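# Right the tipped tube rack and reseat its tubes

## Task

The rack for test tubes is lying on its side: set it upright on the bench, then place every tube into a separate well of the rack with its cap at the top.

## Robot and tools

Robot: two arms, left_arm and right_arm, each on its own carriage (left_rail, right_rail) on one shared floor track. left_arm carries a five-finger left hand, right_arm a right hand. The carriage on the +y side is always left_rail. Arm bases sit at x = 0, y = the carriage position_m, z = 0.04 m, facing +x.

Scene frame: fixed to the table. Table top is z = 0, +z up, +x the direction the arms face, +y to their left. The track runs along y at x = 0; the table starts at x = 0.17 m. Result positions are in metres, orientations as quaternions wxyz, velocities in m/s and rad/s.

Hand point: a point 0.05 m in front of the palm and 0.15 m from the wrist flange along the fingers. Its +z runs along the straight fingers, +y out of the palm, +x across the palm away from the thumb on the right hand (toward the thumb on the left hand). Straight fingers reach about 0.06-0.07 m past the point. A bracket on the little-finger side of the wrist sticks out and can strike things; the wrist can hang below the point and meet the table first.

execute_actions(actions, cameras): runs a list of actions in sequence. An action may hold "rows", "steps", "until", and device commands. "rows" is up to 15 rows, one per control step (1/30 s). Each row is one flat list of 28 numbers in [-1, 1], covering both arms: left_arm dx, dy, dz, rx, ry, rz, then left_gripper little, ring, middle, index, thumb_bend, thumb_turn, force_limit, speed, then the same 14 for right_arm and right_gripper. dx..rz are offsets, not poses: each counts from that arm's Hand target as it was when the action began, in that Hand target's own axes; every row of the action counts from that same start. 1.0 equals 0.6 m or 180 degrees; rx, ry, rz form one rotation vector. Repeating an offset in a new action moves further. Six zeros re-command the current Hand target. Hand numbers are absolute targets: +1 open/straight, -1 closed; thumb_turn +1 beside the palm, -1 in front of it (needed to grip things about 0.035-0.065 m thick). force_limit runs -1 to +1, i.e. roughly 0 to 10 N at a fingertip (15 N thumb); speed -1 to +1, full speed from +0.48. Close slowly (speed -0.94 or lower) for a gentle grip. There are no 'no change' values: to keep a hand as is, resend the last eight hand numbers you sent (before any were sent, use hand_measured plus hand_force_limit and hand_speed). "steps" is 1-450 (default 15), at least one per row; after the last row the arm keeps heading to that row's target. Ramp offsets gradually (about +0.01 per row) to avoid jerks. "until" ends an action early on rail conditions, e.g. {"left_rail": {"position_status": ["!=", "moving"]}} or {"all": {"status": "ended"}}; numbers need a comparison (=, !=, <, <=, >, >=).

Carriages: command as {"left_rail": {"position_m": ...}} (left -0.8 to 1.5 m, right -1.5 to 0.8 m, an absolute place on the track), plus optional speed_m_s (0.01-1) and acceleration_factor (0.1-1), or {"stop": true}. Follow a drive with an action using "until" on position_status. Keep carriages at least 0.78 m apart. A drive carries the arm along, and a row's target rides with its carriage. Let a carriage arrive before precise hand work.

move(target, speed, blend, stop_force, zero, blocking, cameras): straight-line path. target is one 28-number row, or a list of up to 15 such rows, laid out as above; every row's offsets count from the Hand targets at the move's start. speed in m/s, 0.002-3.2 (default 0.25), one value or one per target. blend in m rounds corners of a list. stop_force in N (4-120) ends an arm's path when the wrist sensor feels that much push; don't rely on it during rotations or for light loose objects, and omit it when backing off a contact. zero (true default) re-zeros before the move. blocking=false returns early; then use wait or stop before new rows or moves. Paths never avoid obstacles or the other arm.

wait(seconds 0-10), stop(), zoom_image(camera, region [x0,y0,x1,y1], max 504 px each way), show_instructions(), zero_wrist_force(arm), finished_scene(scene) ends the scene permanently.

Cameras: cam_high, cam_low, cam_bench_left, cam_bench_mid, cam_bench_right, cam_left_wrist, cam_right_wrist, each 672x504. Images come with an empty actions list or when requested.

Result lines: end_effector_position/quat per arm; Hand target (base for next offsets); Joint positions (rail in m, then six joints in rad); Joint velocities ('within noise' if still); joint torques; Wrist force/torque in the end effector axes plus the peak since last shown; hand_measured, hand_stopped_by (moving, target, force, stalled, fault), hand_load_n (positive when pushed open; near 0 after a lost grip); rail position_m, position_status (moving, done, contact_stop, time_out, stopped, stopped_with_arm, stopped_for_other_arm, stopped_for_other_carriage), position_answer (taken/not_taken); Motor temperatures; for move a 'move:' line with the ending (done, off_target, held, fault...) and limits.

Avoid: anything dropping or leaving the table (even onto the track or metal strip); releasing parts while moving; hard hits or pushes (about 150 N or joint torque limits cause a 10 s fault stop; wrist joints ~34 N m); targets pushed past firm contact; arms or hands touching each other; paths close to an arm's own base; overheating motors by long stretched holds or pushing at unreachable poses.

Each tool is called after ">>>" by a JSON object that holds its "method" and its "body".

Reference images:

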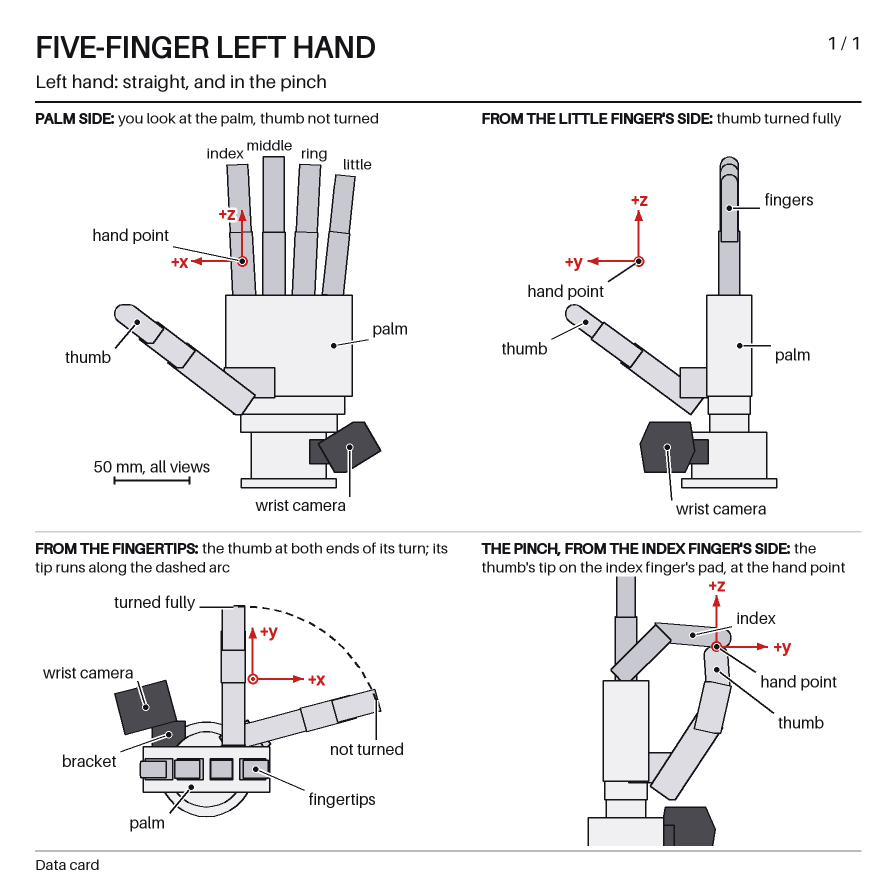

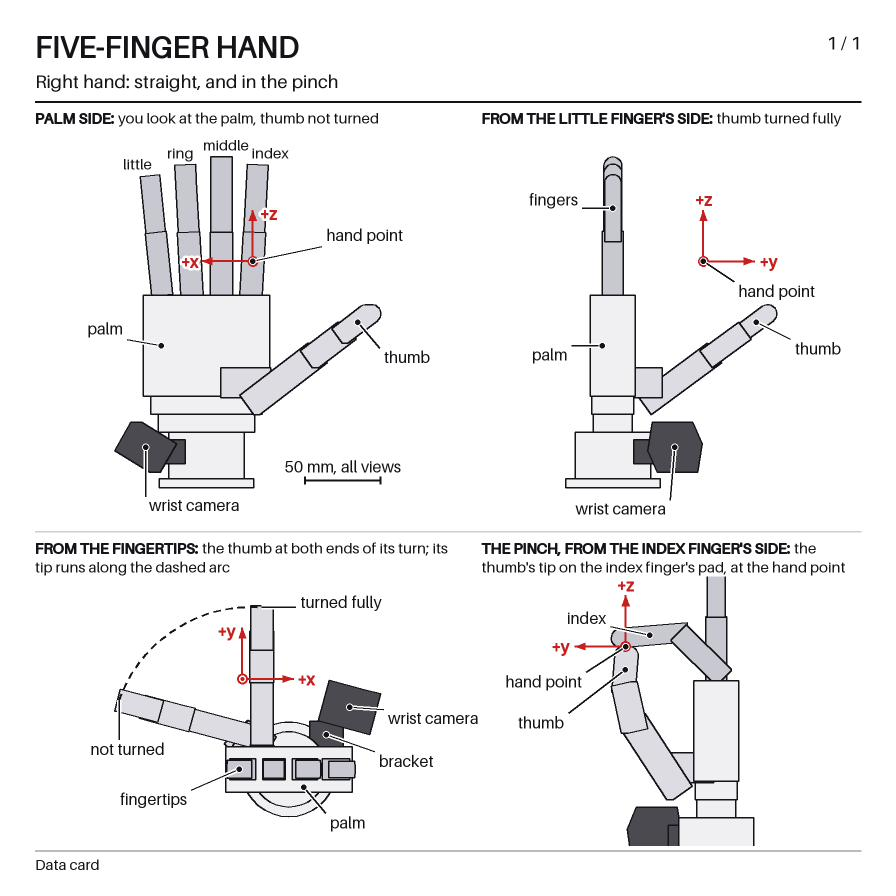

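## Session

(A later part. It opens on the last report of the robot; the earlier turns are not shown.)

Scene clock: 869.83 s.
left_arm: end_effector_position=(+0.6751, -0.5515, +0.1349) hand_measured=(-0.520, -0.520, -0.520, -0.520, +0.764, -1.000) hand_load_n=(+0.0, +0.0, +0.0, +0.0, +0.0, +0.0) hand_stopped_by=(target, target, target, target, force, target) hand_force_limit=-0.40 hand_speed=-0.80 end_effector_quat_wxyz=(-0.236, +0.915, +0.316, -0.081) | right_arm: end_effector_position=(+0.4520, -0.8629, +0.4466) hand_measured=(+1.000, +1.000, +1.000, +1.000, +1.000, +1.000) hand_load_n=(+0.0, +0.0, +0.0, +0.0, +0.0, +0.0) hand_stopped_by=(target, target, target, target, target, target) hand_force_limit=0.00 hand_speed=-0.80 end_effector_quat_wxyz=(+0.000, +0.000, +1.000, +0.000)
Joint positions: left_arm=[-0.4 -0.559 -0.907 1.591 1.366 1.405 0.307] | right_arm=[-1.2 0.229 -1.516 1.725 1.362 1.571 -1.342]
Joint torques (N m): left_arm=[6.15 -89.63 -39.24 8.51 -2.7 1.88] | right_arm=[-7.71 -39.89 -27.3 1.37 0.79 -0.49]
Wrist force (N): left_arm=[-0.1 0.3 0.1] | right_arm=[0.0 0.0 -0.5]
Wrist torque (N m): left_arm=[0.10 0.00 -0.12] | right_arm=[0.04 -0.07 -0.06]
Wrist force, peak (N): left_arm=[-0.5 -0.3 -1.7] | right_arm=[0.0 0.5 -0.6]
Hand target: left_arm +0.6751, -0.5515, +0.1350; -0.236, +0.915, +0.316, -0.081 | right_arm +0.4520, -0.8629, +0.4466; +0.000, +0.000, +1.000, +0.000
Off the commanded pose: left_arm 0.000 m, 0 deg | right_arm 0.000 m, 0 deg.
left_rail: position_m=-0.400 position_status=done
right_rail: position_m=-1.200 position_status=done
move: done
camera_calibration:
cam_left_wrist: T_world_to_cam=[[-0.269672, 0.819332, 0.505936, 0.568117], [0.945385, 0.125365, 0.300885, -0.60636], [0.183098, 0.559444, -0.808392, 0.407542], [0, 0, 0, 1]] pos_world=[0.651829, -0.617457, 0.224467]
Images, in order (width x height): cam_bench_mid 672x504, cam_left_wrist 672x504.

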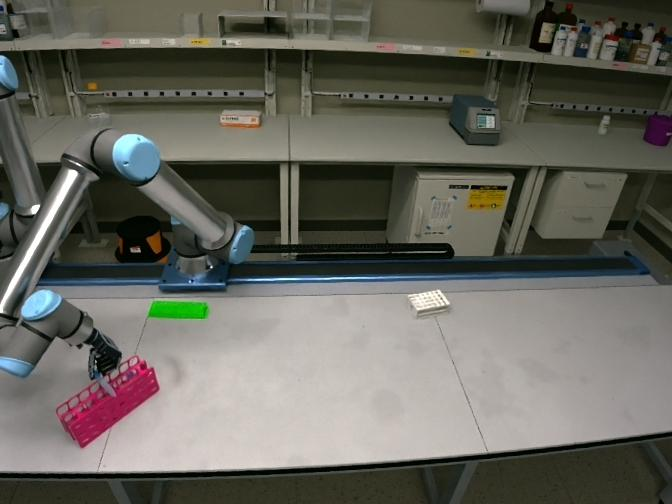

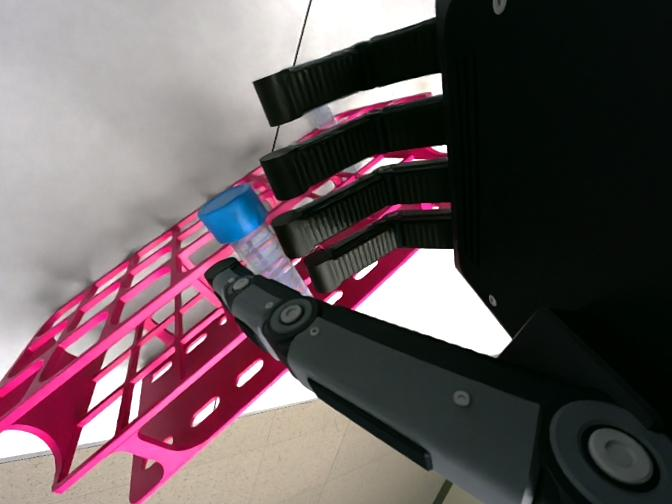

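>>> {"method": "move", "body": {"target": [0,0,0,0,0,0,-0.52,-0.52,-0.52,-0.52,1,-1,-0.4,-0.4,0,0,0,0,0,0,1,1,1,1,1,1,0,-0.8], "speed": 0.03}}

>>> {"method": "move", "body": {"target": [0.008,0.0242,0.0438,0,0,0,-0.52,-0.52,-0.52,-0.52,1,-1,-0.4,-0.4,0,0,0,0,0,0,1,1,1,1,1,1,0,-0.8], "speed": 0.025, "stop_force": 5, "cameras": ["cam_left_wrist","cam_bench_mid"]}}

>>> {"method": "zoom_image", "body": {"camera": "cam_left_wrist", "region": [160, 140, 400, 340]}}

>>> {"method": "zoom_image", "body": {"camera": "cam_bench_mid", "region": [70, 340, 140, 410]}}

Scene clock: 883.73 s.
left_arm: end_effector_position=(+0.6751, -0.5515, +0.1350) hand_measured=(-0.520, -0.520, -0.520, -0.520, +1.000, -1.000) hand_load_n=(+0.0, +0.0, +0.0, +0.0, +0.0, +0.0) hand_stopped_by=(target, target, target, target, target, target) hand_force_limit=-0.40 hand_speed=-0.40 end_effector_quat_wxyz=(-0.236, +0.915, +0.316, -0.081) | right_arm: end_effector_position=(+0.4520, -0.8629, +0.4466) hand_measured=(+1.000, +1.000, +1.000, +1.000, +1.000, +1.000) hand_load_n=(+0.0, +0.0, +0.0, +0.0, +0.0, +0.0) hand_stopped_by=(target, target, target, target, target, target) hand_force_limit=0.00 hand_speed=-0.80 end_effector_quat_wxyz=(+0.000, +0.000, +1.000, +0.000)
Joint positions: left_arm=[-0.4 -0.559 -0.908 1.591 1.366 1.405 0.307] | right_arm=[-1.2 0.229 -1.516 1.725 1.362 1.571 -1.342]
Joint torques (N m): left_arm=[-2.37 -90.24 -38.99 8.04 -0.98 0.02] | right_arm=[-6.85 -38.75 -26.27 1.38 0.97 -0.53]
Wrist force (N): left_arm=[0.2 -0.1 0.0] | right_arm=[0.2 0.2 -0.5]
Wrist torque (N m): left_arm=[0.05 -0.06 -0.08] | right_arm=[0.08 -0.10 -0.05]
Wrist force, peak (N): left_arm=[0.4 0.3 0.0] | right_arm=[0.3 0.2 -0.7]
Hand target: left_arm +0.6751, -0.5515, +0.1350; -0.236, +0.915, +0.316, -0.081 | right_arm +0.4520, -0.8629, +0.4466; +0.000, +0.000, +1.000, +0.000
Off the commanded pose: left_arm 0.000 m, 0 deg | right_arm 0.000 m, 0 deg.
left_rail: position_m=-0.400 position_status=done
right_rail: position_m=-1.200 position_status=done
move: done

Scene clock: 886.03 s.
left_arm: end_effector_position=(+0.6782, -0.5490, +0.1101) hand_measured=(-0.520, -0.520, -0.520, -0.520, +1.000, -1.000) hand_load_n=(+0.0, +0.0, +0.0, +0.0, +0.0, -1.5) hand_stopped_by=(target, target, target, target, target, target) hand_force_limit=-0.40 hand_speed=-0.40 end_effector_quat_wxyz=(-0.236, +0.915, +0.316, -0.081) | right_arm: end_effector_position=(+0.4520, -0.8629, +0.4466) hand_measured=(+1.000, +1.000, +1.000, +1.000, +1.000, +1.000) hand_load_n=(+0.0, +0.0, -0.5, +0.0, +0.0, +0.0) hand_stopped_by=(target, target, target, target, target, target) hand_force_limit=0.00 hand_speed=-0.80 end_effector_quat_wxyz=(+0.000, +0.000, +1.000, +0.000)
Joint positions: left_arm=[-0.4 -0.553 -0.879 1.593 1.334 1.403 0.312] | right_arm=[-1.2 0.229 -1.516 1.725 1.362 1.571 -1.342]
Joint torques (N m): left_arm=[-15.75 -88.49 -27.56 7.67 1.33 -2.03] | right_arm=[-6.04 -38.19 -27.17 1.83 0.77 -0.42]
Wrist force (N): left_arm=[-0.1 -2.3 -3.9] | right_arm=[0.0 0.2 -0.3]
Wrist torque (N m): left_arm=[-0.14 -0.11 -0.04] | right_arm=[0.06 -0.08 -0.06]
Wrist force, peak (N): left_arm=[0.3 -9.7 -13.6] | right_arm=[0.2 0.1 -0.7]
Hand target: left_arm +0.6782, -0.5491, +0.1101; -0.236, +0.915, +0.316, -0.081 (not the last commanded pose) | right_arm +0.4520, -0.8629, +0.4466; +0.000, +0.000, +1.000, +0.000
Off the commanded pose: left_arm 0.005 m, 0 deg | right_arm 0.000 m, 0 deg.
left_rail: position_m=-0.400 position_status=done
right_rail: position_m=-1.200 position_status=done
move: contact (left_arm)
camera_calibration:
cam_left_wrist: T_world_to_cam=[[-0.269624, 0.819338, 0.505952, 0.57942], [0.945399, 0.125323, 0.300858, -0.602172], [0.183097, 0.559445, -0.808391, 0.385528], [0, 0, 0, 1]] pos_world=[0.654929, -0.614957, 0.199667]
Images, in order (width x height): cam_bench_mid 672x504, cam_left_wrist 672x504.

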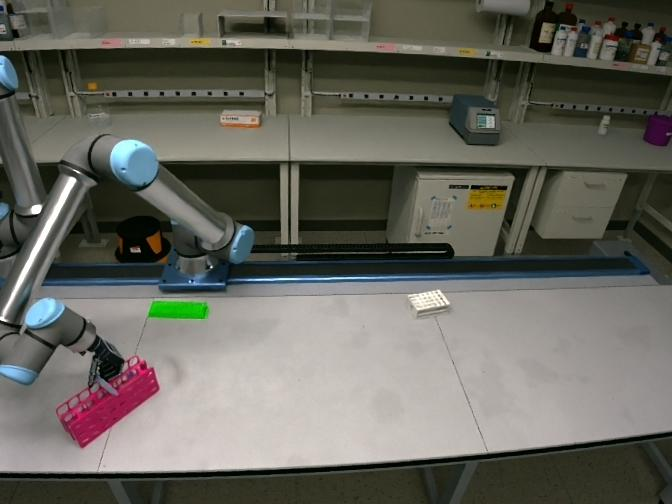

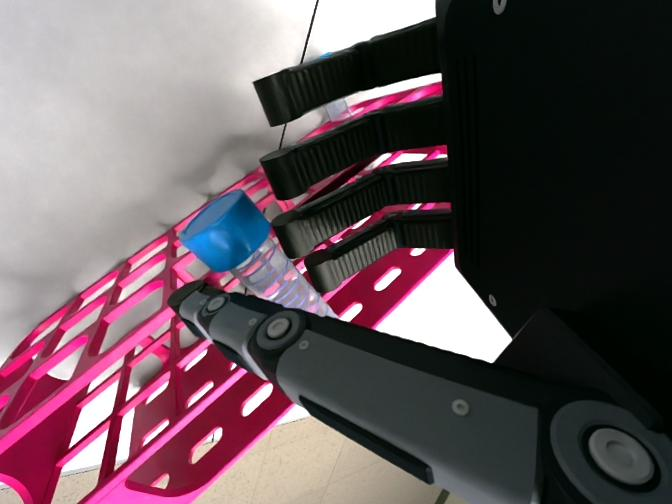

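Scaled by 2.100 from the camera's 672x504 image, which has a finer 960x720 frame.

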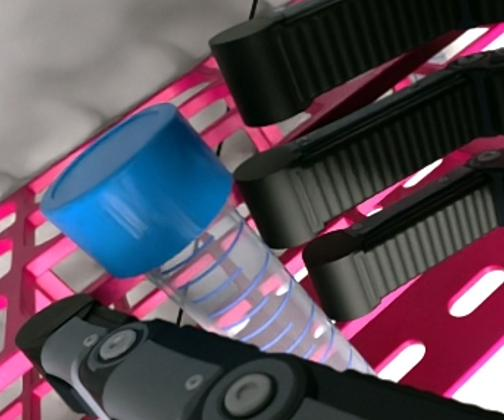

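Scaled by 7.200 from the camera's 672x504 image, which has a finer 960x720 frame.

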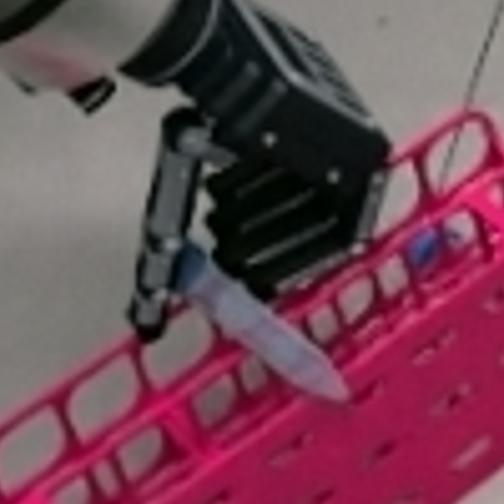

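>>> {"method": "execute_actions", "body": {"actions": [{"rows":[[0,-0.0024,-0.0044,0,0,0,-0.52,-0.52,-0.52,-0.52,1,-1,-0.4,-0.8,0,0,0,0,0,0,1,1,1,1,1,1,0,-0.8]],"steps":15},{"rows":[[0,0,0,0,0,0,-0.52,-0.52,-0.52,-0.52,0.1,-1,-0.4,-0.8,0,0,0,0,0,0,1,1,1,1,1,1,0,-0.8]],"steps":90}], "cameras": ["cam_left_wrist","cam_bench_mid"]}}

>>> {"method": "zoom_image", "body": {"camera": "cam_left_wrist", "region": [160, 140, 400, 340]}}

>>> {"method": "zoom_image", "body": {"camera": "cam_bench_mid", "region": [70, 340, 140, 410]}}

Scene clock: 905.00 s.
left_arm: end_effector_position=(+0.6782, -0.5491, +0.1131) hand_measured=(-0.520, -0.520, -0.520, -0.520, +0.842, -1.000) hand_load_n=(+0.0, +0.0, +0.0, +0.0, +4.0, -0.5) hand_stopped_by=(target, target, target, target, force, target) hand_force_limit=-0.40 hand_speed=-0.80 end_effector_quat_wxyz=(-0.236, +0.915, +0.316, -0.081) | right_arm: end_effector_position=(+0.4520, -0.8629, +0.4466) hand_measured=(+1.000, +1.000, +1.000, +1.000, +1.000, +1.000) hand_load_n=(+0.0, +0.0, +0.0, +0.0, +0.0, +0.0) hand_stopped_by=(target, target, target, target, target, target) hand_force_limit=0.00 hand_speed=-0.80 end_effector_quat_wxyz=(+0.000, +0.000, +1.000, +0.000)
Joint positions: left_arm=[-0.4 -0.553 -0.882 1.592 1.338 1.403 0.312] | right_arm=[-1.2 0.229 -1.516 1.725 1.362 1.571 -1.342]
Joint torques (N m): left_arm=[-9.43 -66.31 -15.25 2.51 1.59 -1.38] | right_arm=[-5.47 -36.91 -26.92 1.59 0.82 -1.15]
Wrist force (N): left_arm=[0.0 -1.5 -5.5] | right_arm=[0.3 0.3 -0.5]
Wrist torque (N m): left_arm=[-0.16 -0.12 -0.07] | right_arm=[0.09 -0.11 -0.04]
Wrist force, peak (N): left_arm=[0.0 -1.5 -5.8] | right_arm=[0.4 0.2 -0.8]
Hand target: left_arm +0.6782, -0.5491, +0.1131; -0.236, +0.915, +0.316, -0.081 | right_arm +0.4520, -0.8629, +0.4466; +0.000, +0.000, +1.000, +0.000
Off the commanded pose: left_arm 0.000 m, 0 deg | right_arm 0.000 m, 0 deg.
left_rail: position_m=-0.400 position_status=done
right_rail: position_m=-1.200 position_status=done
camera_calibration:
cam_left_wrist: T_world_to_cam=[[-0.269672, 0.819332, 0.505936, 0.578016], [0.945385, 0.125365, 0.300885, -0.603033], [0.183098, 0.559444, -0.808392, 0.388009], [0, 0, 0, 1]] pos_world=[0.654929, -0.615057, 0.202667]
Images, in order (width x height): cam_bench_mid 672x504, cam_left_wrist 672x504.

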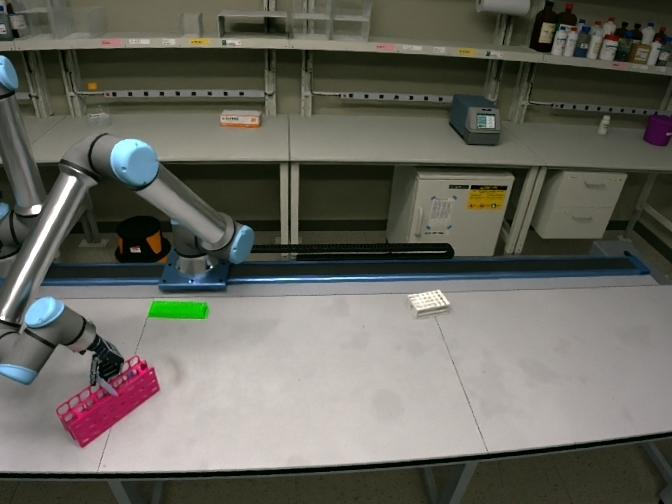

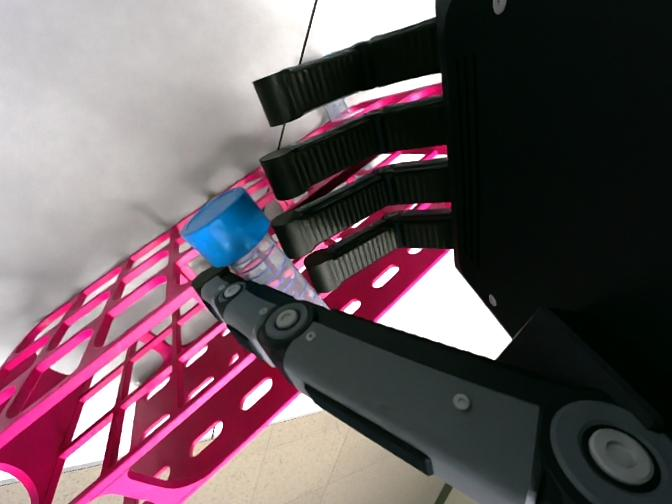

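Scaled by 2.100 from the camera's 672x504 image, which has a finer 960x720 frame.

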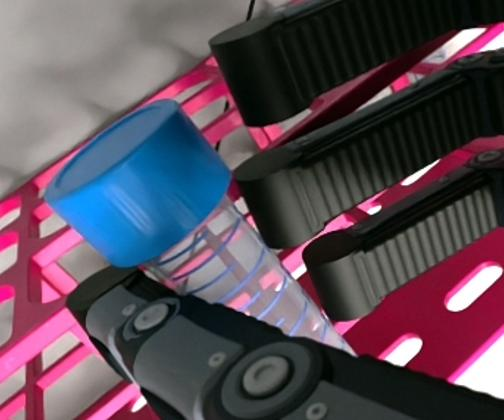

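Scaled by 7.200 from the camera's 672x504 image, which has a finer 960x720 frame.

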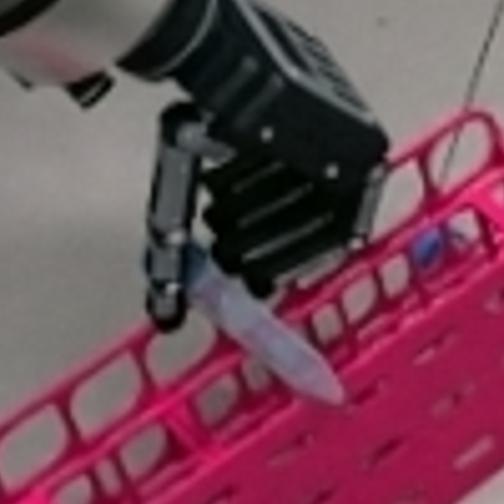

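>>> {"method": "move", "body": {"target": [0,-0.0237,-0.0155,0,0,0,-0.52,-0.52,-0.52,-0.52,1,-1,-0.4,-0.2,0,0,0,0,0,0,1,1,1,1,1,1,0,-0.8], "speed": 0.05}}

>>> {"method": "move", "body": {"target": [0,0.0266,0.0481,0,0,0,-0.52,-0.52,-0.52,-0.52,1,-1,-0.4,-0.2,0,0,0,0,0,0,1,1,1,1,1,1,0,-0.8], "speed": 0.025, "stop_force": 5, "cameras": ["cam_left_wrist","cam_bench_mid"]}}

>>> {"method": "zoom_image", "body": {"camera": "cam_left_wrist", "region": [160, 140, 400, 340]}}

>>> {"method": "zoom_image", "body": {"camera": "cam_bench_mid", "region": [70, 340, 140, 410]}}

Scene clock: 935.23 s.
left_arm: end_effector_position=(+0.6734, -0.5429, +0.1279) hand_measured=(-0.520, -0.520, -0.520, -0.520, +1.000, -1.000) hand_load_n=(+0.0, +0.5, +0.0, +0.0, +0.0, +0.0) hand_stopped_by=(target, target, target, target, target, target) hand_force_limit=-0.40 hand_speed=-0.20 end_effector_quat_wxyz=(-0.236, +0.915, +0.316, -0.081) | right_arm: end_effector_position=(+0.4520, -0.8629, +0.4466) hand_measured=(+1.000, +1.000, +1.000, +1.000, +1.000, +1.000) hand_load_n=(+0.0, +0.5, -0.5, +0.0, +0.0, +0.0) hand_stopped_by=(target, target, target, target, target, target) hand_force_limit=0.00 hand_speed=-0.80 end_effector_quat_wxyz=(+0.000, +0.000, +1.000, +0.000)
Joint positions: left_arm=[-0.4 -0.549 -0.906 1.603 1.351 1.401 0.315] | right_arm=[-1.2 0.229 -1.516 1.725 1.362 1.571 -1.342]
Joint torques (N m): left_arm=[10 -89.87 -17.12 8.1 -2.41 2.33] | right_arm=[-6.49 -41.73 -26.85 1.61 1.1 -1.05]
Wrist force (N): left_arm=[0.3 0.1 -0.1] | right_arm=[0.1 0.1 -0.3]
Wrist torque (N m): left_arm=[0.09 -0.07 -0.09] | right_arm=[0.04 -0.08 -0.06]
Wrist force, peak (N): left_arm=[-0.1 -1.6 -5.7] | right_arm=[0.0 0.1 -0.8]
Hand target: left_arm +0.6733, -0.5428, +0.1281; -0.236, +0.915, +0.316, -0.081 | right_arm +0.4520, -0.8629, +0.4466; +0.000, +0.000, +1.000, +0.000
Off the commanded pose: left_arm 0.000 m, 0 deg | right_arm 0.000 m, 0 deg.
left_rail: position_m=-0.400 position_status=done
right_rail: position_m=-1.200 position_status=done
move: done

Scene clock: 937.23 s.
left_arm: end_effector_position=(+0.6733, -0.5428, +0.1100) hand_measured=(-0.520, -0.520, -0.520, -0.520, +1.000, -1.000) hand_load_n=(+0.0, +0.0, +0.0, +0.0, +0.5, -0.5) hand_stopped_by=(target, target, target, target, target, target) hand_force_limit=-0.40 hand_speed=-0.20 end_effector_quat_wxyz=(-0.236, +0.915, +0.316, -0.081) | right_arm: end_effector_position=(+0.4520, -0.8629, +0.4466) hand_measured=(+1.000, +1.000, +1.000, +1.000, +1.000, +1.000) hand_load_n=(+0.0, +0.0, +0.0, +0.0, +0.0, +0.0) hand_stopped_by=(target, target, target, target, target, target) hand_force_limit=0.00 hand_speed=-0.80 end_effector_quat_wxyz=(+0.000, +0.000, +1.000, +0.000)
Joint positions: left_arm=[-0.4 -0.549 -0.887 1.609 1.326 1.401 0.315] | right_arm=[-1.2 0.229 -1.516 1.725 1.362 1.571 -1.342]
Joint torques (N m): left_arm=[-5.35 -87.24 -35.94 7.45 1.23 2.3] | right_arm=[-6.97 -39.17 -27.35 1.66 1.17 -1.39]
Wrist force (N): left_arm=[0.3 -2.6 -4.2] | right_arm=[-0.1 0.1 -0.4]
Wrist torque (N m): left_arm=[-0.15 -0.14 -0.05] | right_arm=[0.06 -0.06 -0.07]
Wrist force, peak (N): left_arm=[0.9 -10.1 -14.3] | right_arm=[0.1 0.0 -1.0]
Hand target: left_arm +0.6733, -0.5428, +0.1100; -0.236, +0.915, +0.316, -0.081 (not the last commanded pose) | right_arm +0.4520, -0.8629, +0.4466; +0.000, +0.000, +1.000, +0.000
Off the commanded pose: left_arm 0.015 m, 0 deg | right_arm 0.000 m, 0 deg.
left_rail: position_m=-0.400 position_status=done
right_rail: position_m=-1.200 position_status=done
move: contact (left_arm)
camera_calibration:
cam_left_wrist: T_world_to_cam=[[-0.269672, 0.819332, 0.505936, 0.57305], [0.945385, 0.125365, 0.300885, -0.598287], [0.183098, 0.559444, -0.808392, 0.382956], [0, 0, 0, 1]] pos_world=[0.650029, -0.608757, 0.199667]
Images, in order (width x height): cam_bench_mid 672x504, cam_left_wrist 672x504.

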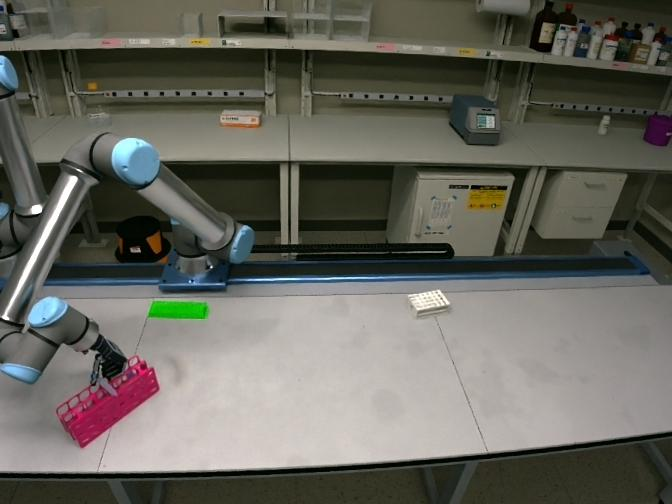

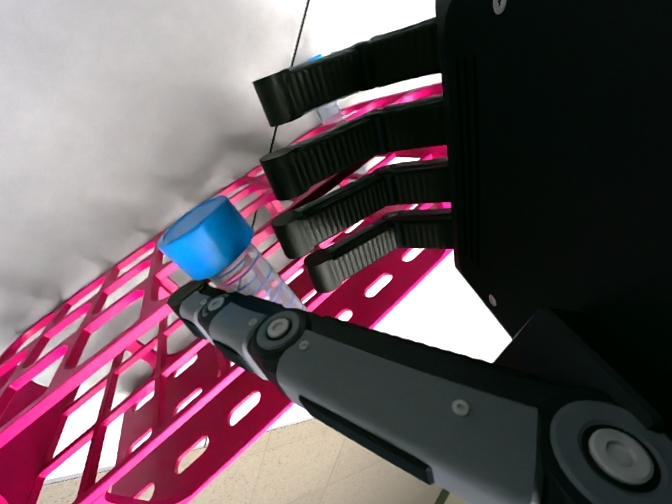

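Scaled by 2.100 from the camera's 672x504 image, which has a finer 960x720 frame.

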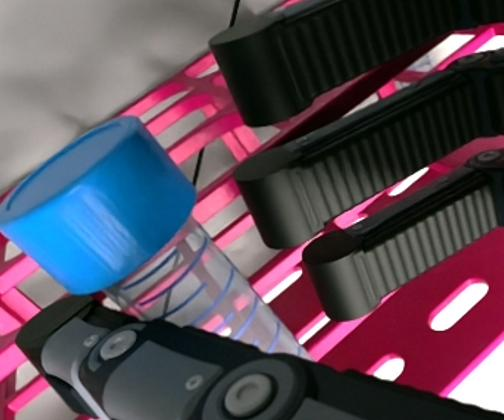

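Scaled by 7.200 from the camera's 672x504 image, which has a finer 960x720 frame.

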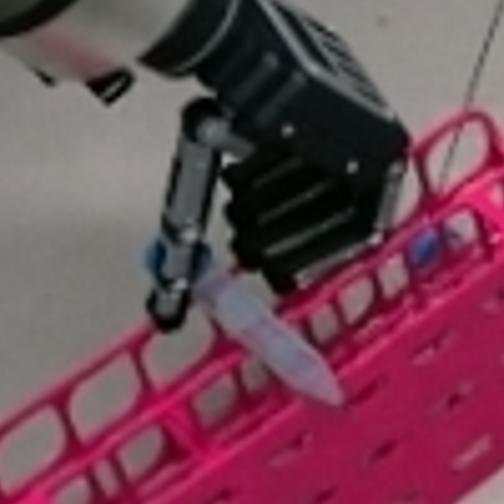

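>>> {"method": "move", "body": {"target": [0.0032,-0.0059,-0.0253,-0.0442,0.0118,0.0258,-0.46,-0.46,-0.52,-0.46,1,-1,-0.4,-0.2,0,0,0,0,0,0,1,1,1,1,1,1,0,-0.8], "speed": 0.08}}

>>> {"method": "move", "body": {"target": [0,0.008,0.0210,0,0,0,-0.46,-0.46,-0.52,-0.46,1,-1,-0.4,-0.2,0,0,0,0,0,0,1,1,1,1,1,1,0,-0.8], "speed": 0.025, "stop_force": 4, "cameras": ["cam_left_wrist","cam_bench_mid"]}}

>>> {"method": "zoom_image", "body": {"camera": "cam_left_wrist", "region": [160, 140, 400, 340]}}

>>> {"method": "zoom_image", "body": {"camera": "cam_bench_mid", "region": [70, 340, 140, 410]}}

Scene clock: 1059.10 s.
left_arm: end_effector_position=(+0.6774, -0.5450, +0.1250) hand_measured=(-0.460, -0.460, -0.520, -0.460, +1.000, -1.000) hand_load_n=(+0.0, +0.5, +0.0, +0.0, +0.0, +0.0) hand_stopped_by=(target, target, target, target, target, target) hand_force_limit=-0.40 hand_speed=-0.20 end_effector_quat_wxyz=(-0.174, +0.943, +0.279, -0.052) | right_arm: end_effector_position=(+0.4520, -0.8629, +0.4466) hand_measured=(+1.000, +1.000, +1.000, +1.000, +1.000, +1.000) hand_load_n=(-0.5, +0.0, +0.5, +0.0, +0.0, +0.0) hand_stopped_by=(target, target, target, target, target, target) hand_force_limit=0.00 hand_speed=-0.80 end_effector_quat_wxyz=(+0.000, +0.000, +1.000, +0.000)
Joint positions: left_arm=[-0.4 -0.533 -0.958 1.651 1.209 1.411 0.436] | right_arm=[-1.2 0.229 -1.516 1.725 1.362 1.571 -1.342]
Joint torques (N m): left_arm=[8.02 -87.31 -18.3 1.85 1.43 2.8] | right_arm=[-5.77 -38.5 -26.84 2.19 0.89 -1]
Wrist force (N): left_arm=[-0.3 -0.1 -0.4] | right_arm=[0.1 0.1 -0.2]
Wrist torque (N m): left_arm=[0.07 0.01 -0.09] | right_arm=[0.03 -0.10 -0.06]
Wrist force, peak (N): left_arm=[0.2 -2.5 -4.6] | right_arm=[0.2 0.3 -0.8]
Hand target: left_arm +0.6774, -0.5450, +0.1250; -0.174, +0.943, +0.279, -0.052 | right_arm +0.4520, -0.8629, +0.4466; +0.000, +0.000, +1.000, +0.000
Off the commanded pose: left_arm 0.000 m, 0 deg | right_arm 0.000 m, 0 deg.
left_rail: position_m=-0.400 position_status=done
right_rail: position_m=-1.200 position_status=done
move: done

Scene clock: 1060.97 s.
left_arm: end_effector_position=(+0.6774, -0.5449, +0.1131) hand_measured=(-0.460, -0.460, -0.520, -0.460, +1.000, -1.000) hand_load_n=(+0.0, -0.5, +0.0, +0.5, +0.0, +0.0) hand_stopped_by=(target, target, target, target, target, target) hand_force_limit=-0.40 hand_speed=-0.20 end_effector_quat_wxyz=(-0.174, +0.943, +0.279, -0.052) | right_arm: end_effector_position=(+0.4520, -0.8629, +0.4466) hand_measured=(+1.000, +1.000, +1.000, +1.000, +1.000, +1.000) hand_load_n=(+0.0, +0.0, +0.0, +0.0, +0.0, +0.0) hand_stopped_by=(target, target, target, target, target, target) hand_force_limit=0.00 hand_speed=-0.80 end_effector_quat_wxyz=(+0.000, +0.000, +1.000, +0.000)
Joint positions: left_arm=[-0.4 -0.533 -0.946 1.656 1.191 1.411 0.436] | right_arm=[-1.2 0.229 -1.516 1.725 1.362 1.571 -1.342]
Joint torques (N m): left_arm=[3.02 -85.61 -38.25 7.8 1.43 1.91] | right_arm=[-6.86 -39.63 -27.23 1.98 0.2 -1.28]
Wrist force (N): left_arm=[-0.4 -1.3 -2.5] | right_arm=[0.1 0.2 -0.3]
Wrist torque (N m): left_arm=[0.16 -0.11 -0.04] | right_arm=[0.07 -0.09 -0.05]
Wrist force, peak (N): left_arm=[0.6 -4.7 -11.3] | right_arm=[0.0 -0.2 -0.8]
Hand target: left_arm +0.6774, -0.5449, +0.1131; -0.174, +0.943, +0.279, -0.052 (not the last commanded pose) | right_arm +0.4520, -0.8629, +0.4466; +0.000, +0.000, +1.000, +0.000
Off the commanded pose: left_arm 0.002 m, 0 deg | right_arm 0.000 m, 0 deg.
left_rail: position_m=-0.400 position_status=done
right_rail: position_m=-1.200 position_status=done
move: contact (left_arm)
camera_calibration:
cam_left_wrist: T_world_to_cam=[[-0.229356, 0.892417, 0.388571, 0.600079], [0.927756, 0.0796946, 0.36458, -0.622972], [0.29439, 0.444118, -0.846223, 0.25191], [0, 0, 0, 1]] pos_world=[0.641438, -0.597751, 0.207121]
Images, in order (width x height): cam_bench_mid 672x504, cam_left_wrist 672x504.

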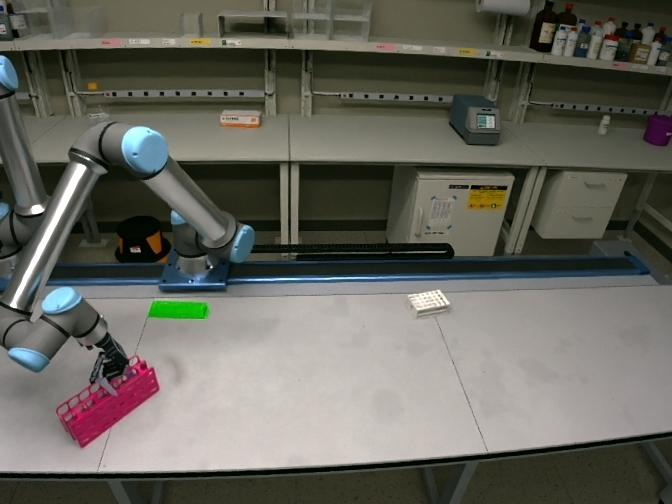

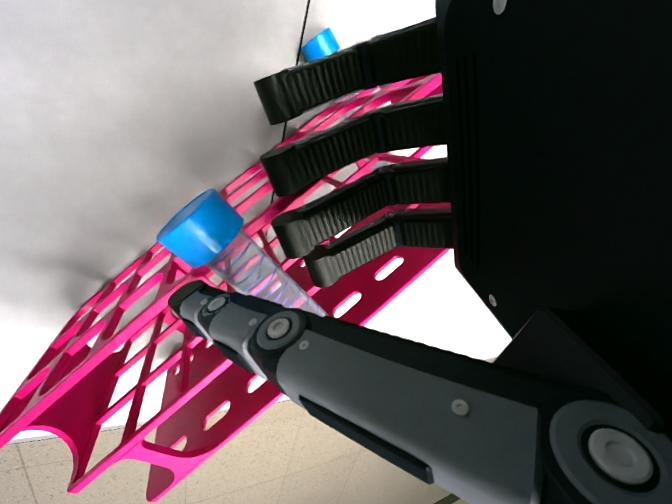

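Scaled by 2.100 from the camera's 672x504 image, which has a finer 960x720 frame.

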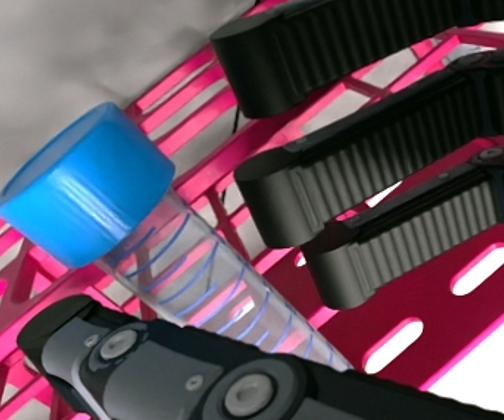

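Scaled by 7.200 from the camera's 672x504 image, which has a finer 960x720 frame.

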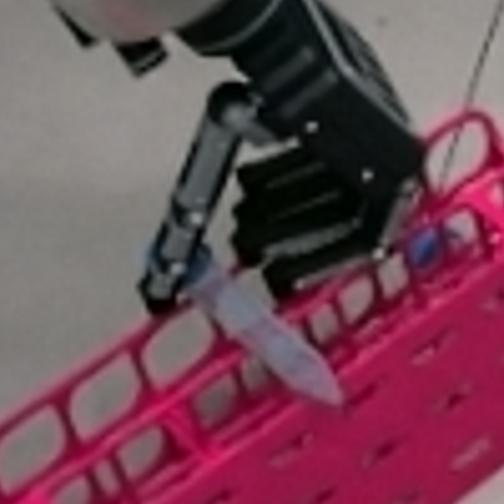

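>>> {"method": "execute_actions", "body": {"actions": [{"rows":[[0,0.0044,-0.0026,0,0,0,-0.46,-0.46,-0.52,-0.46,1,-1,-0.4,-0.8,0,0,0,0,0,0,1,1,1,1,1,1,0,-0.8]],"steps":15},{"rows":[[0,0,0,0,0,0,-0.46,-0.46,-0.52,-0.46,0.0,-1,-0.4,-0.8,0,0,0,0,0,0,1,1,1,1,1,1,0,-0.8]],"steps":90}], "cameras": ["cam_left_wrist","cam_bench_mid"]}}

>>> {"method": "zoom_image", "body": {"camera": "cam_left_wrist", "region": [160, 140, 400, 340]}}

>>> {"method": "zoom_image", "body": {"camera": "cam_bench_mid", "region": [70, 340, 140, 410]}}

Scene clock: 1093.30 s.
left_arm: end_effector_position=(+0.6790, -0.5475, +0.1137) hand_measured=(-0.460, -0.460, -0.520, -0.460, +0.766, -1.000) hand_load_n=(+0.0, +0.0, +0.0, +0.0, +5.0, +0.0) hand_stopped_by=(target, target, target, target, force, target) hand_force_limit=-0.40 hand_speed=-0.80 end_effector_quat_wxyz=(-0.174, +0.943, +0.279, -0.052) | right_arm: end_effector_position=(+0.4520, -0.8629, +0.4466) hand_measured=(+1.000, +1.000, +1.000, +1.000, +1.000, +1.000) hand_load_n=(+0.0, -0.5, +0.0, +0.5, +0.0, +0.0) hand_stopped_by=(target, target, target, target, target, target) hand_force_limit=0.00 hand_speed=-0.80 end_effector_quat_wxyz=(+0.000, +0.000, +1.000, +0.000)
Joint positions: left_arm=[-0.4 -0.535 -0.944 1.65 1.195 1.411 0.434] | right_arm=[-1.2 0.229 -1.516 1.725 1.362 1.571 -1.342]
Joint torques (N m): left_arm=[-9.01 -64.55 -26.3 6.03 1.05 -1.36] | right_arm=[-5.39 -38.03 -27.01 1.63 0.42 -1.35]
Wrist force (N): left_arm=[-0.3 -0.1 -2.4] | right_arm=[0.2 0.3 -0.6]
Wrist torque (N m): left_arm=[0.02 -0.05 -0.08] | right_arm=[0.09 -0.10 -0.05]
Wrist force, peak (N): left_arm=[-0.5 -1.4 -2.8] | right_arm=[-0.1 0.1 -0.9]
Hand target: left_arm +0.6790, -0.5475, +0.1136; -0.174, +0.943, +0.279, -0.052 | right_arm +0.4520, -0.8629, +0.4466; +0.000, +0.000, +1.000, +0.000
Off the commanded pose: left_arm 0.000 m, 0 deg | right_arm 0.000 m, 0 deg.
left_rail: position_m=-0.400 position_status=done
right_rail: position_m=-1.200 position_status=done
camera_calibration:
cam_left_wrist: T_world_to_cam=[[-0.229356, 0.892417, 0.388571, 0.602595], [0.927756, 0.0796946, 0.36458, -0.624524], [0.29439, 0.444118, -0.846223, 0.252987], [0, 0, 0, 1]] pos_world=[0.643138, -0.600351, 0.207621]
Images, in order (width x height): cam_bench_mid 672x504, cam_left_wrist 672x504.

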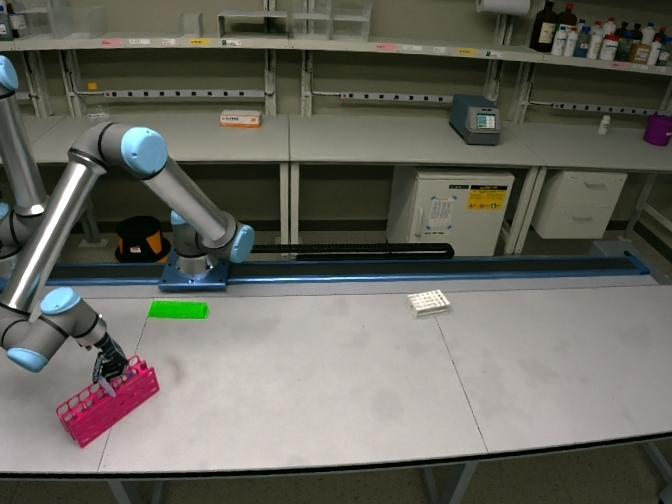

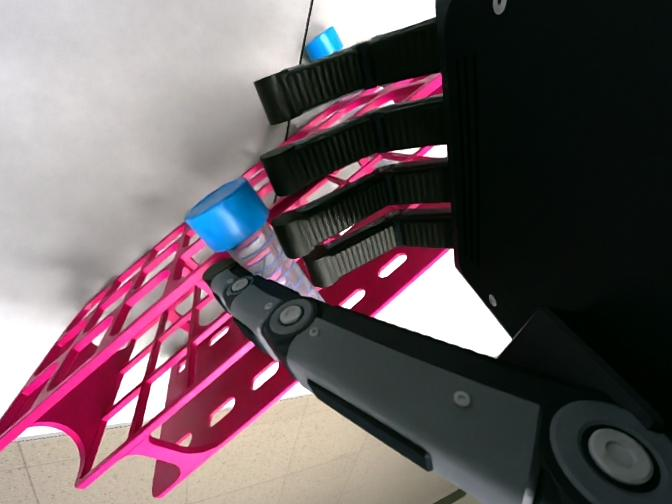

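Scaled by 2.100 from the camera's 672x504 image, which has a finer 960x720 frame.

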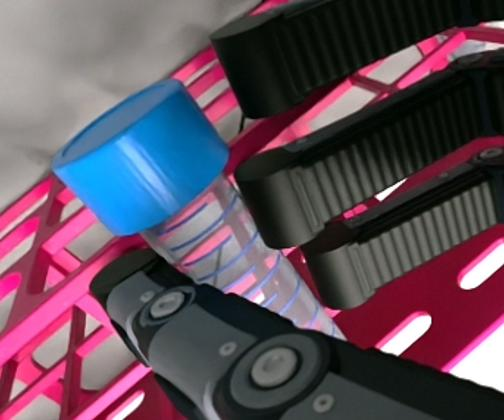

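Scaled by 7.200 from the camera's 672x504 image, which has a finer 960x720 frame.

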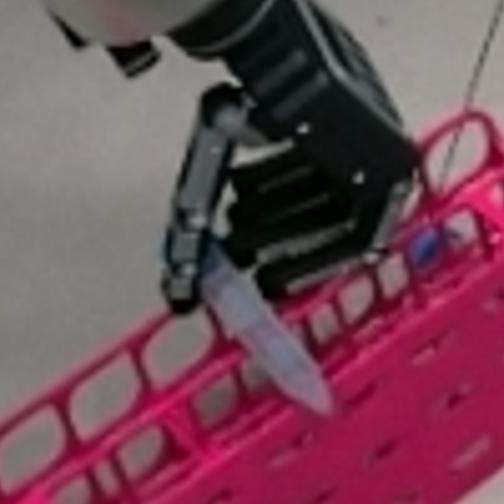

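>>> {"method": "move", "body": {"target": [0,-0.0036,-0.0093,0,0,0,-0.46,-0.46,-0.52,-0.46,0.0,-1,-0.4,-0.8,0,0,0,0,0,0,1,1,1,1,1,1,0,-0.8], "speed": 0.02, "cameras": ["cam_left_wrist"]}}

>>> {"method": "zoom_image", "body": {"camera": "cam_left_wrist", "region": [160, 140, 400, 340]}}

Scene clock: 1104.77 s.
left_arm: end_effector_position=(+0.6790, -0.5475, +0.1194) hand_measured=(-0.460, -0.460, -0.520, -0.460, +0.764, -1.000) hand_load_n=(+0.5, +0.0, +0.0, +0.0, +0.0, +0.0) hand_stopped_by=(target, target, target, target, force, target) hand_force_limit=-0.40 hand_speed=-0.80 end_effector_quat_wxyz=(-0.174, +0.943, +0.279, -0.052) | right_arm: end_effector_position=(+0.4520, -0.8629, +0.4466) hand_measured=(+1.000, +1.000, +1.000, +1.000, +1.000, +1.000) hand_load_n=(+0.0, +0.0, +0.0, +0.0, +0.0, +0.0) hand_stopped_by=(target, target, target, target, target, target) hand_force_limit=0.00 hand_speed=-0.80 end_effector_quat_wxyz=(+0.000, +0.000, +1.000, +0.000)
Joint positions: left_arm=[-0.4 -0.535 -0.95 1.648 1.203 1.411 0.434] | right_arm=[-1.2 0.229 -1.516 1.725 1.362 1.571 -1.342]
Joint torques (N m): left_arm=[-1.55 -84.53 -37.87 8.03 0.91 -0.61] | right_arm=[-4.24 -38.12 -27.57 2.06 0.7 -1.33]
Wrist force (N): left_arm=[0.0 -0.1 -0.5] | right_arm=[0.3 0.2 -0.7]
Wrist torque (N m): left_arm=[0.07 -0.04 -0.07] | right_arm=[0.08 -0.10 -0.05]
Wrist force, peak (N): left_arm=[-0.3 -0.2 -2.8] | right_arm=[0.3 0.0 -0.8]
Hand target: left_arm +0.6790, -0.5475, +0.1196; -0.174, +0.943, +0.279, -0.052 | right_arm +0.4520, -0.8629, +0.4466; +0.000, +0.000, +1.000, +0.000
Off the commanded pose: left_arm 0.000 m, 0 deg | right_arm 0.000 m, 0 deg.
left_rail: position_m=-0.400 position_status=done
right_rail: position_m=-1.200 position_status=done
move: done
camera_calibration:
cam_left_wrist: T_world_to_cam=[[-0.229356, 0.892417, 0.388571, 0.600318], [0.927756, 0.0796946, 0.36458, -0.626546], [0.29439, 0.444118, -0.846223, 0.257924], [0, 0, 0, 1]] pos_world=[0.643038, -0.600351, 0.213421]
Images, in order (width x height): cam_left_wrist 672x504.

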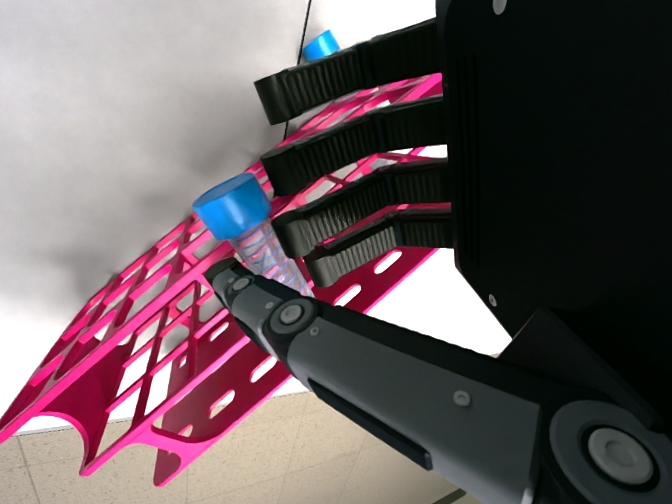

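Scaled by 2.100 from the camera's 672x504 image, which has a finer 960x720 frame.

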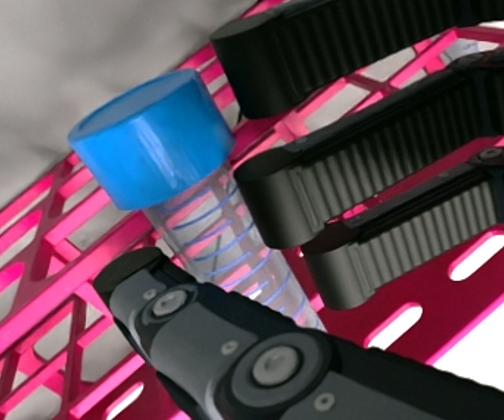

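>>> {"method": "move", "body": {"target": [0,0,0,0,0,0,-0.46,-0.46,-0.52,-0.46,1,-1,-0.4,-0.2,0,0,0,0,0,0,1,1,1,1,1,1,0,-0.8], "speed": 0.05}}

>>> {"method": "move", "body": {"target": [[0,-0.0597,-0.1557,0,0,0,-1,-1,-1,1,1,-1,-0.4,0.3,0,0,0,0,0,0,1,1,1,1,1,1,0,-0.8],[0.0928,-0.0487,-0.161,-0.0998,0.0752,0.4066,-1,-1,-1,1,1,-1,-0.4,0.3,0,0,0,0,0,0,1,1,1,1,1,1,0,-0.8]], "speed": 0.2, "cameras": ["cam_left_wrist","cam_bench_mid","cam_high"]}}

>>> {"method": "zoom_image", "body": {"camera": "cam_left_wrist", "region": [100, 120, 500, 420]}}

Scene clock: 1170.93 s.
left_arm: end_effector_position=(+0.6790, -0.5475, +0.1196) hand_measured=(-0.460, -0.460, -0.520, -0.460, +1.000, -1.000) hand_load_n=(+0.0, +0.0, +0.0, +0.0, +0.0, +0.5) hand_stopped_by=(target, target, target, target, target, target) hand_force_limit=-0.40 hand_speed=-0.20 end_effector_quat_wxyz=(-0.174, +0.943, +0.279, -0.052) | right_arm: end_effector_position=(+0.4520, -0.8629, +0.4466) hand_measured=(+1.000, +1.000, +1.000, +1.000, +1.000, +1.000) hand_load_n=(+0.0, +0.0, +0.0, +0.0, +0.0, +0.0) hand_stopped_by=(target, target, target, target, target, target) hand_force_limit=0.00 hand_speed=-0.80 end_effector_quat_wxyz=(+0.000, +0.000, +1.000, +0.000)
Joint positions: left_arm=[-0.4 -0.535 -0.95 1.648 1.203 1.411 0.434] | right_arm=[-1.2 0.229 -1.516 1.725 1.362 1.571 -1.342]
Joint torques (N m): left_arm=[1.08 -85.72 -38.33 8.03 -1.06 1.98] | right_arm=[-4.44 -38.83 -27.11 1.97 0.44 -1.16]
Wrist force (N): left_arm=[0.0 0.2 -0.3] | right_arm=[0.1 -0.1 -0.6]
Wrist torque (N m): left_arm=[0.11 -0.02 -0.09] | right_arm=[0.03 -0.08 -0.06]
Wrist force, peak (N): left_arm=[0.0 0.0 -0.6] | right_arm=[0.5 0.2 -0.7]
Hand target: left_arm +0.6790, -0.5475, +0.1196; -0.174, +0.943, +0.279, -0.052 | right_arm +0.4520, -0.8629, +0.4466; +0.000, +0.000, +1.000, +0.000
Off the commanded pose: left_arm 0.000 m, 0 deg | right_arm 0.000 m, 0 deg.
left_rail: position_m=-0.400 position_status=done
right_rail: position_m=-1.200 position_status=done
move: done

Scene clock: 1175.93 s.
left_arm: end_effector_position=(+0.7297, -0.5232, +0.2203) hand_measured=(-1.000, -1.000, -1.000, +1.000, +1.000, -1.000) hand_load_n=(+0.0, +0.0, +0.0, +0.0, -0.5, +0.0) hand_stopped_by=(target, target, target, target, target, target) hand_force_limit=-0.40 hand_speed=0.30 end_effector_quat_wxyz=(+0.000, +0.936, -0.351, +0.000) | right_arm: end_effector_position=(+0.4520, -0.8629, +0.4466) hand_measured=(+1.000, +1.000, +1.000, +1.000, +1.000, +1.000) hand_load_n=(+0.0, +0.0, +0.0, +0.0, +0.0, +0.0) hand_stopped_by=(target, target, target, target, target, target) hand_force_limit=0.00 hand_speed=-0.80 end_effector_quat_wxyz=(+0.000, +0.000, +1.000, +0.000)
Joint positions: left_arm=[-0.4 -0.312 -0.997 1.446 1.122 1.571 1.976] | right_arm=[-1.2 0.229 -1.516 1.725 1.362 1.571 -1.342]
Joint torques (N m): left_arm=[9.28 -65.79 -46.16 7.77 2.3 2.42] | right_arm=[-4.47 -41.3 -26.38 1.78 0.42 -1.38]
Wrist force (N): left_arm=[0.3 0.1 -0.6] | right_arm=[0.1 -0.1 -0.5]
Wrist torque (N m): left_arm=[0.09 -0.04 -0.04] | right_arm=[0.03 -0.09 -0.06]
Wrist force, peak (N): left_arm=[-1.9 0.9 -2.9] | right_arm=[0.3 0.2 -0.7]
Hand target: left_arm +0.7297, -0.5232, +0.2203; +0.000, +0.936, -0.351, +0.000 | right_arm +0.4520, -0.8629, +0.4466; +0.000, +0.000, +1.000, +0.000
Off the commanded pose: left_arm 0.000 m, 0 deg | right_arm 0.000 m, 0 deg.
left_rail: position_m=-0.400 position_status=done
right_rail: position_m=-1.200 position_status=done
move: done
camera_calibration:
cam_left_wrist: T_world_to_cam=[[0.848301, 0.527123, 0.0502649, -0.35189], [0.436316, -0.749623, 0.497688, -0.816926], [0.300023, -0.400258, -0.865899, -0.124053], [0, 0, 0, 1]] pos_world=[0.692165, -0.47655, 0.316844]
Images, in order (width x height): cam_high 672x504, cam_bench_mid 672x504, cam_left_wrist 672x504.

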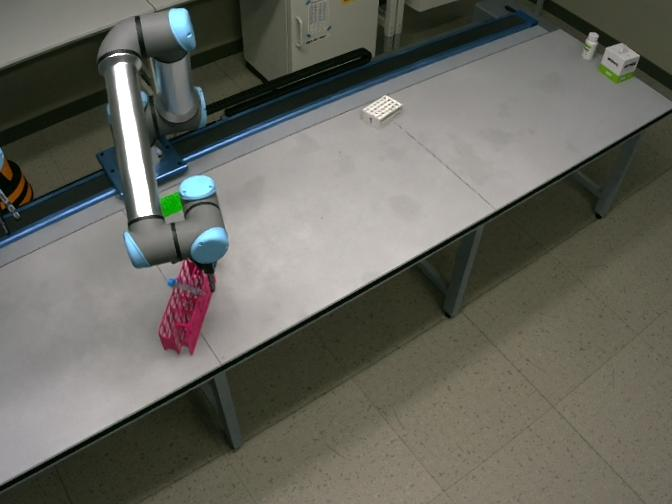

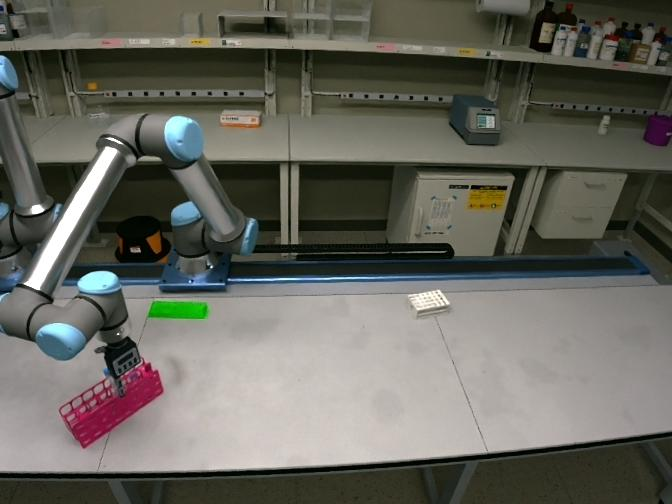

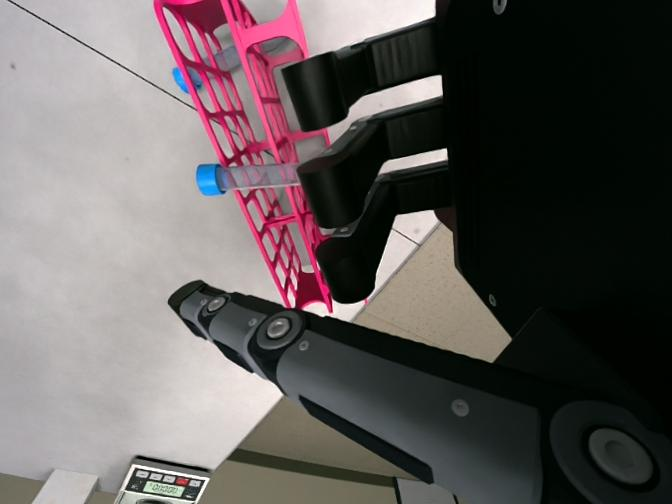

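Scaled by 1.260 from the camera's 672x504 image, which has a finer 960x720 frame.

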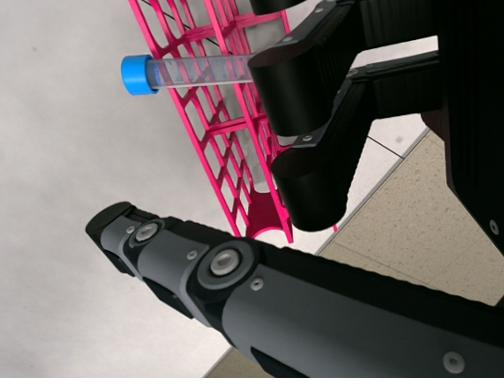

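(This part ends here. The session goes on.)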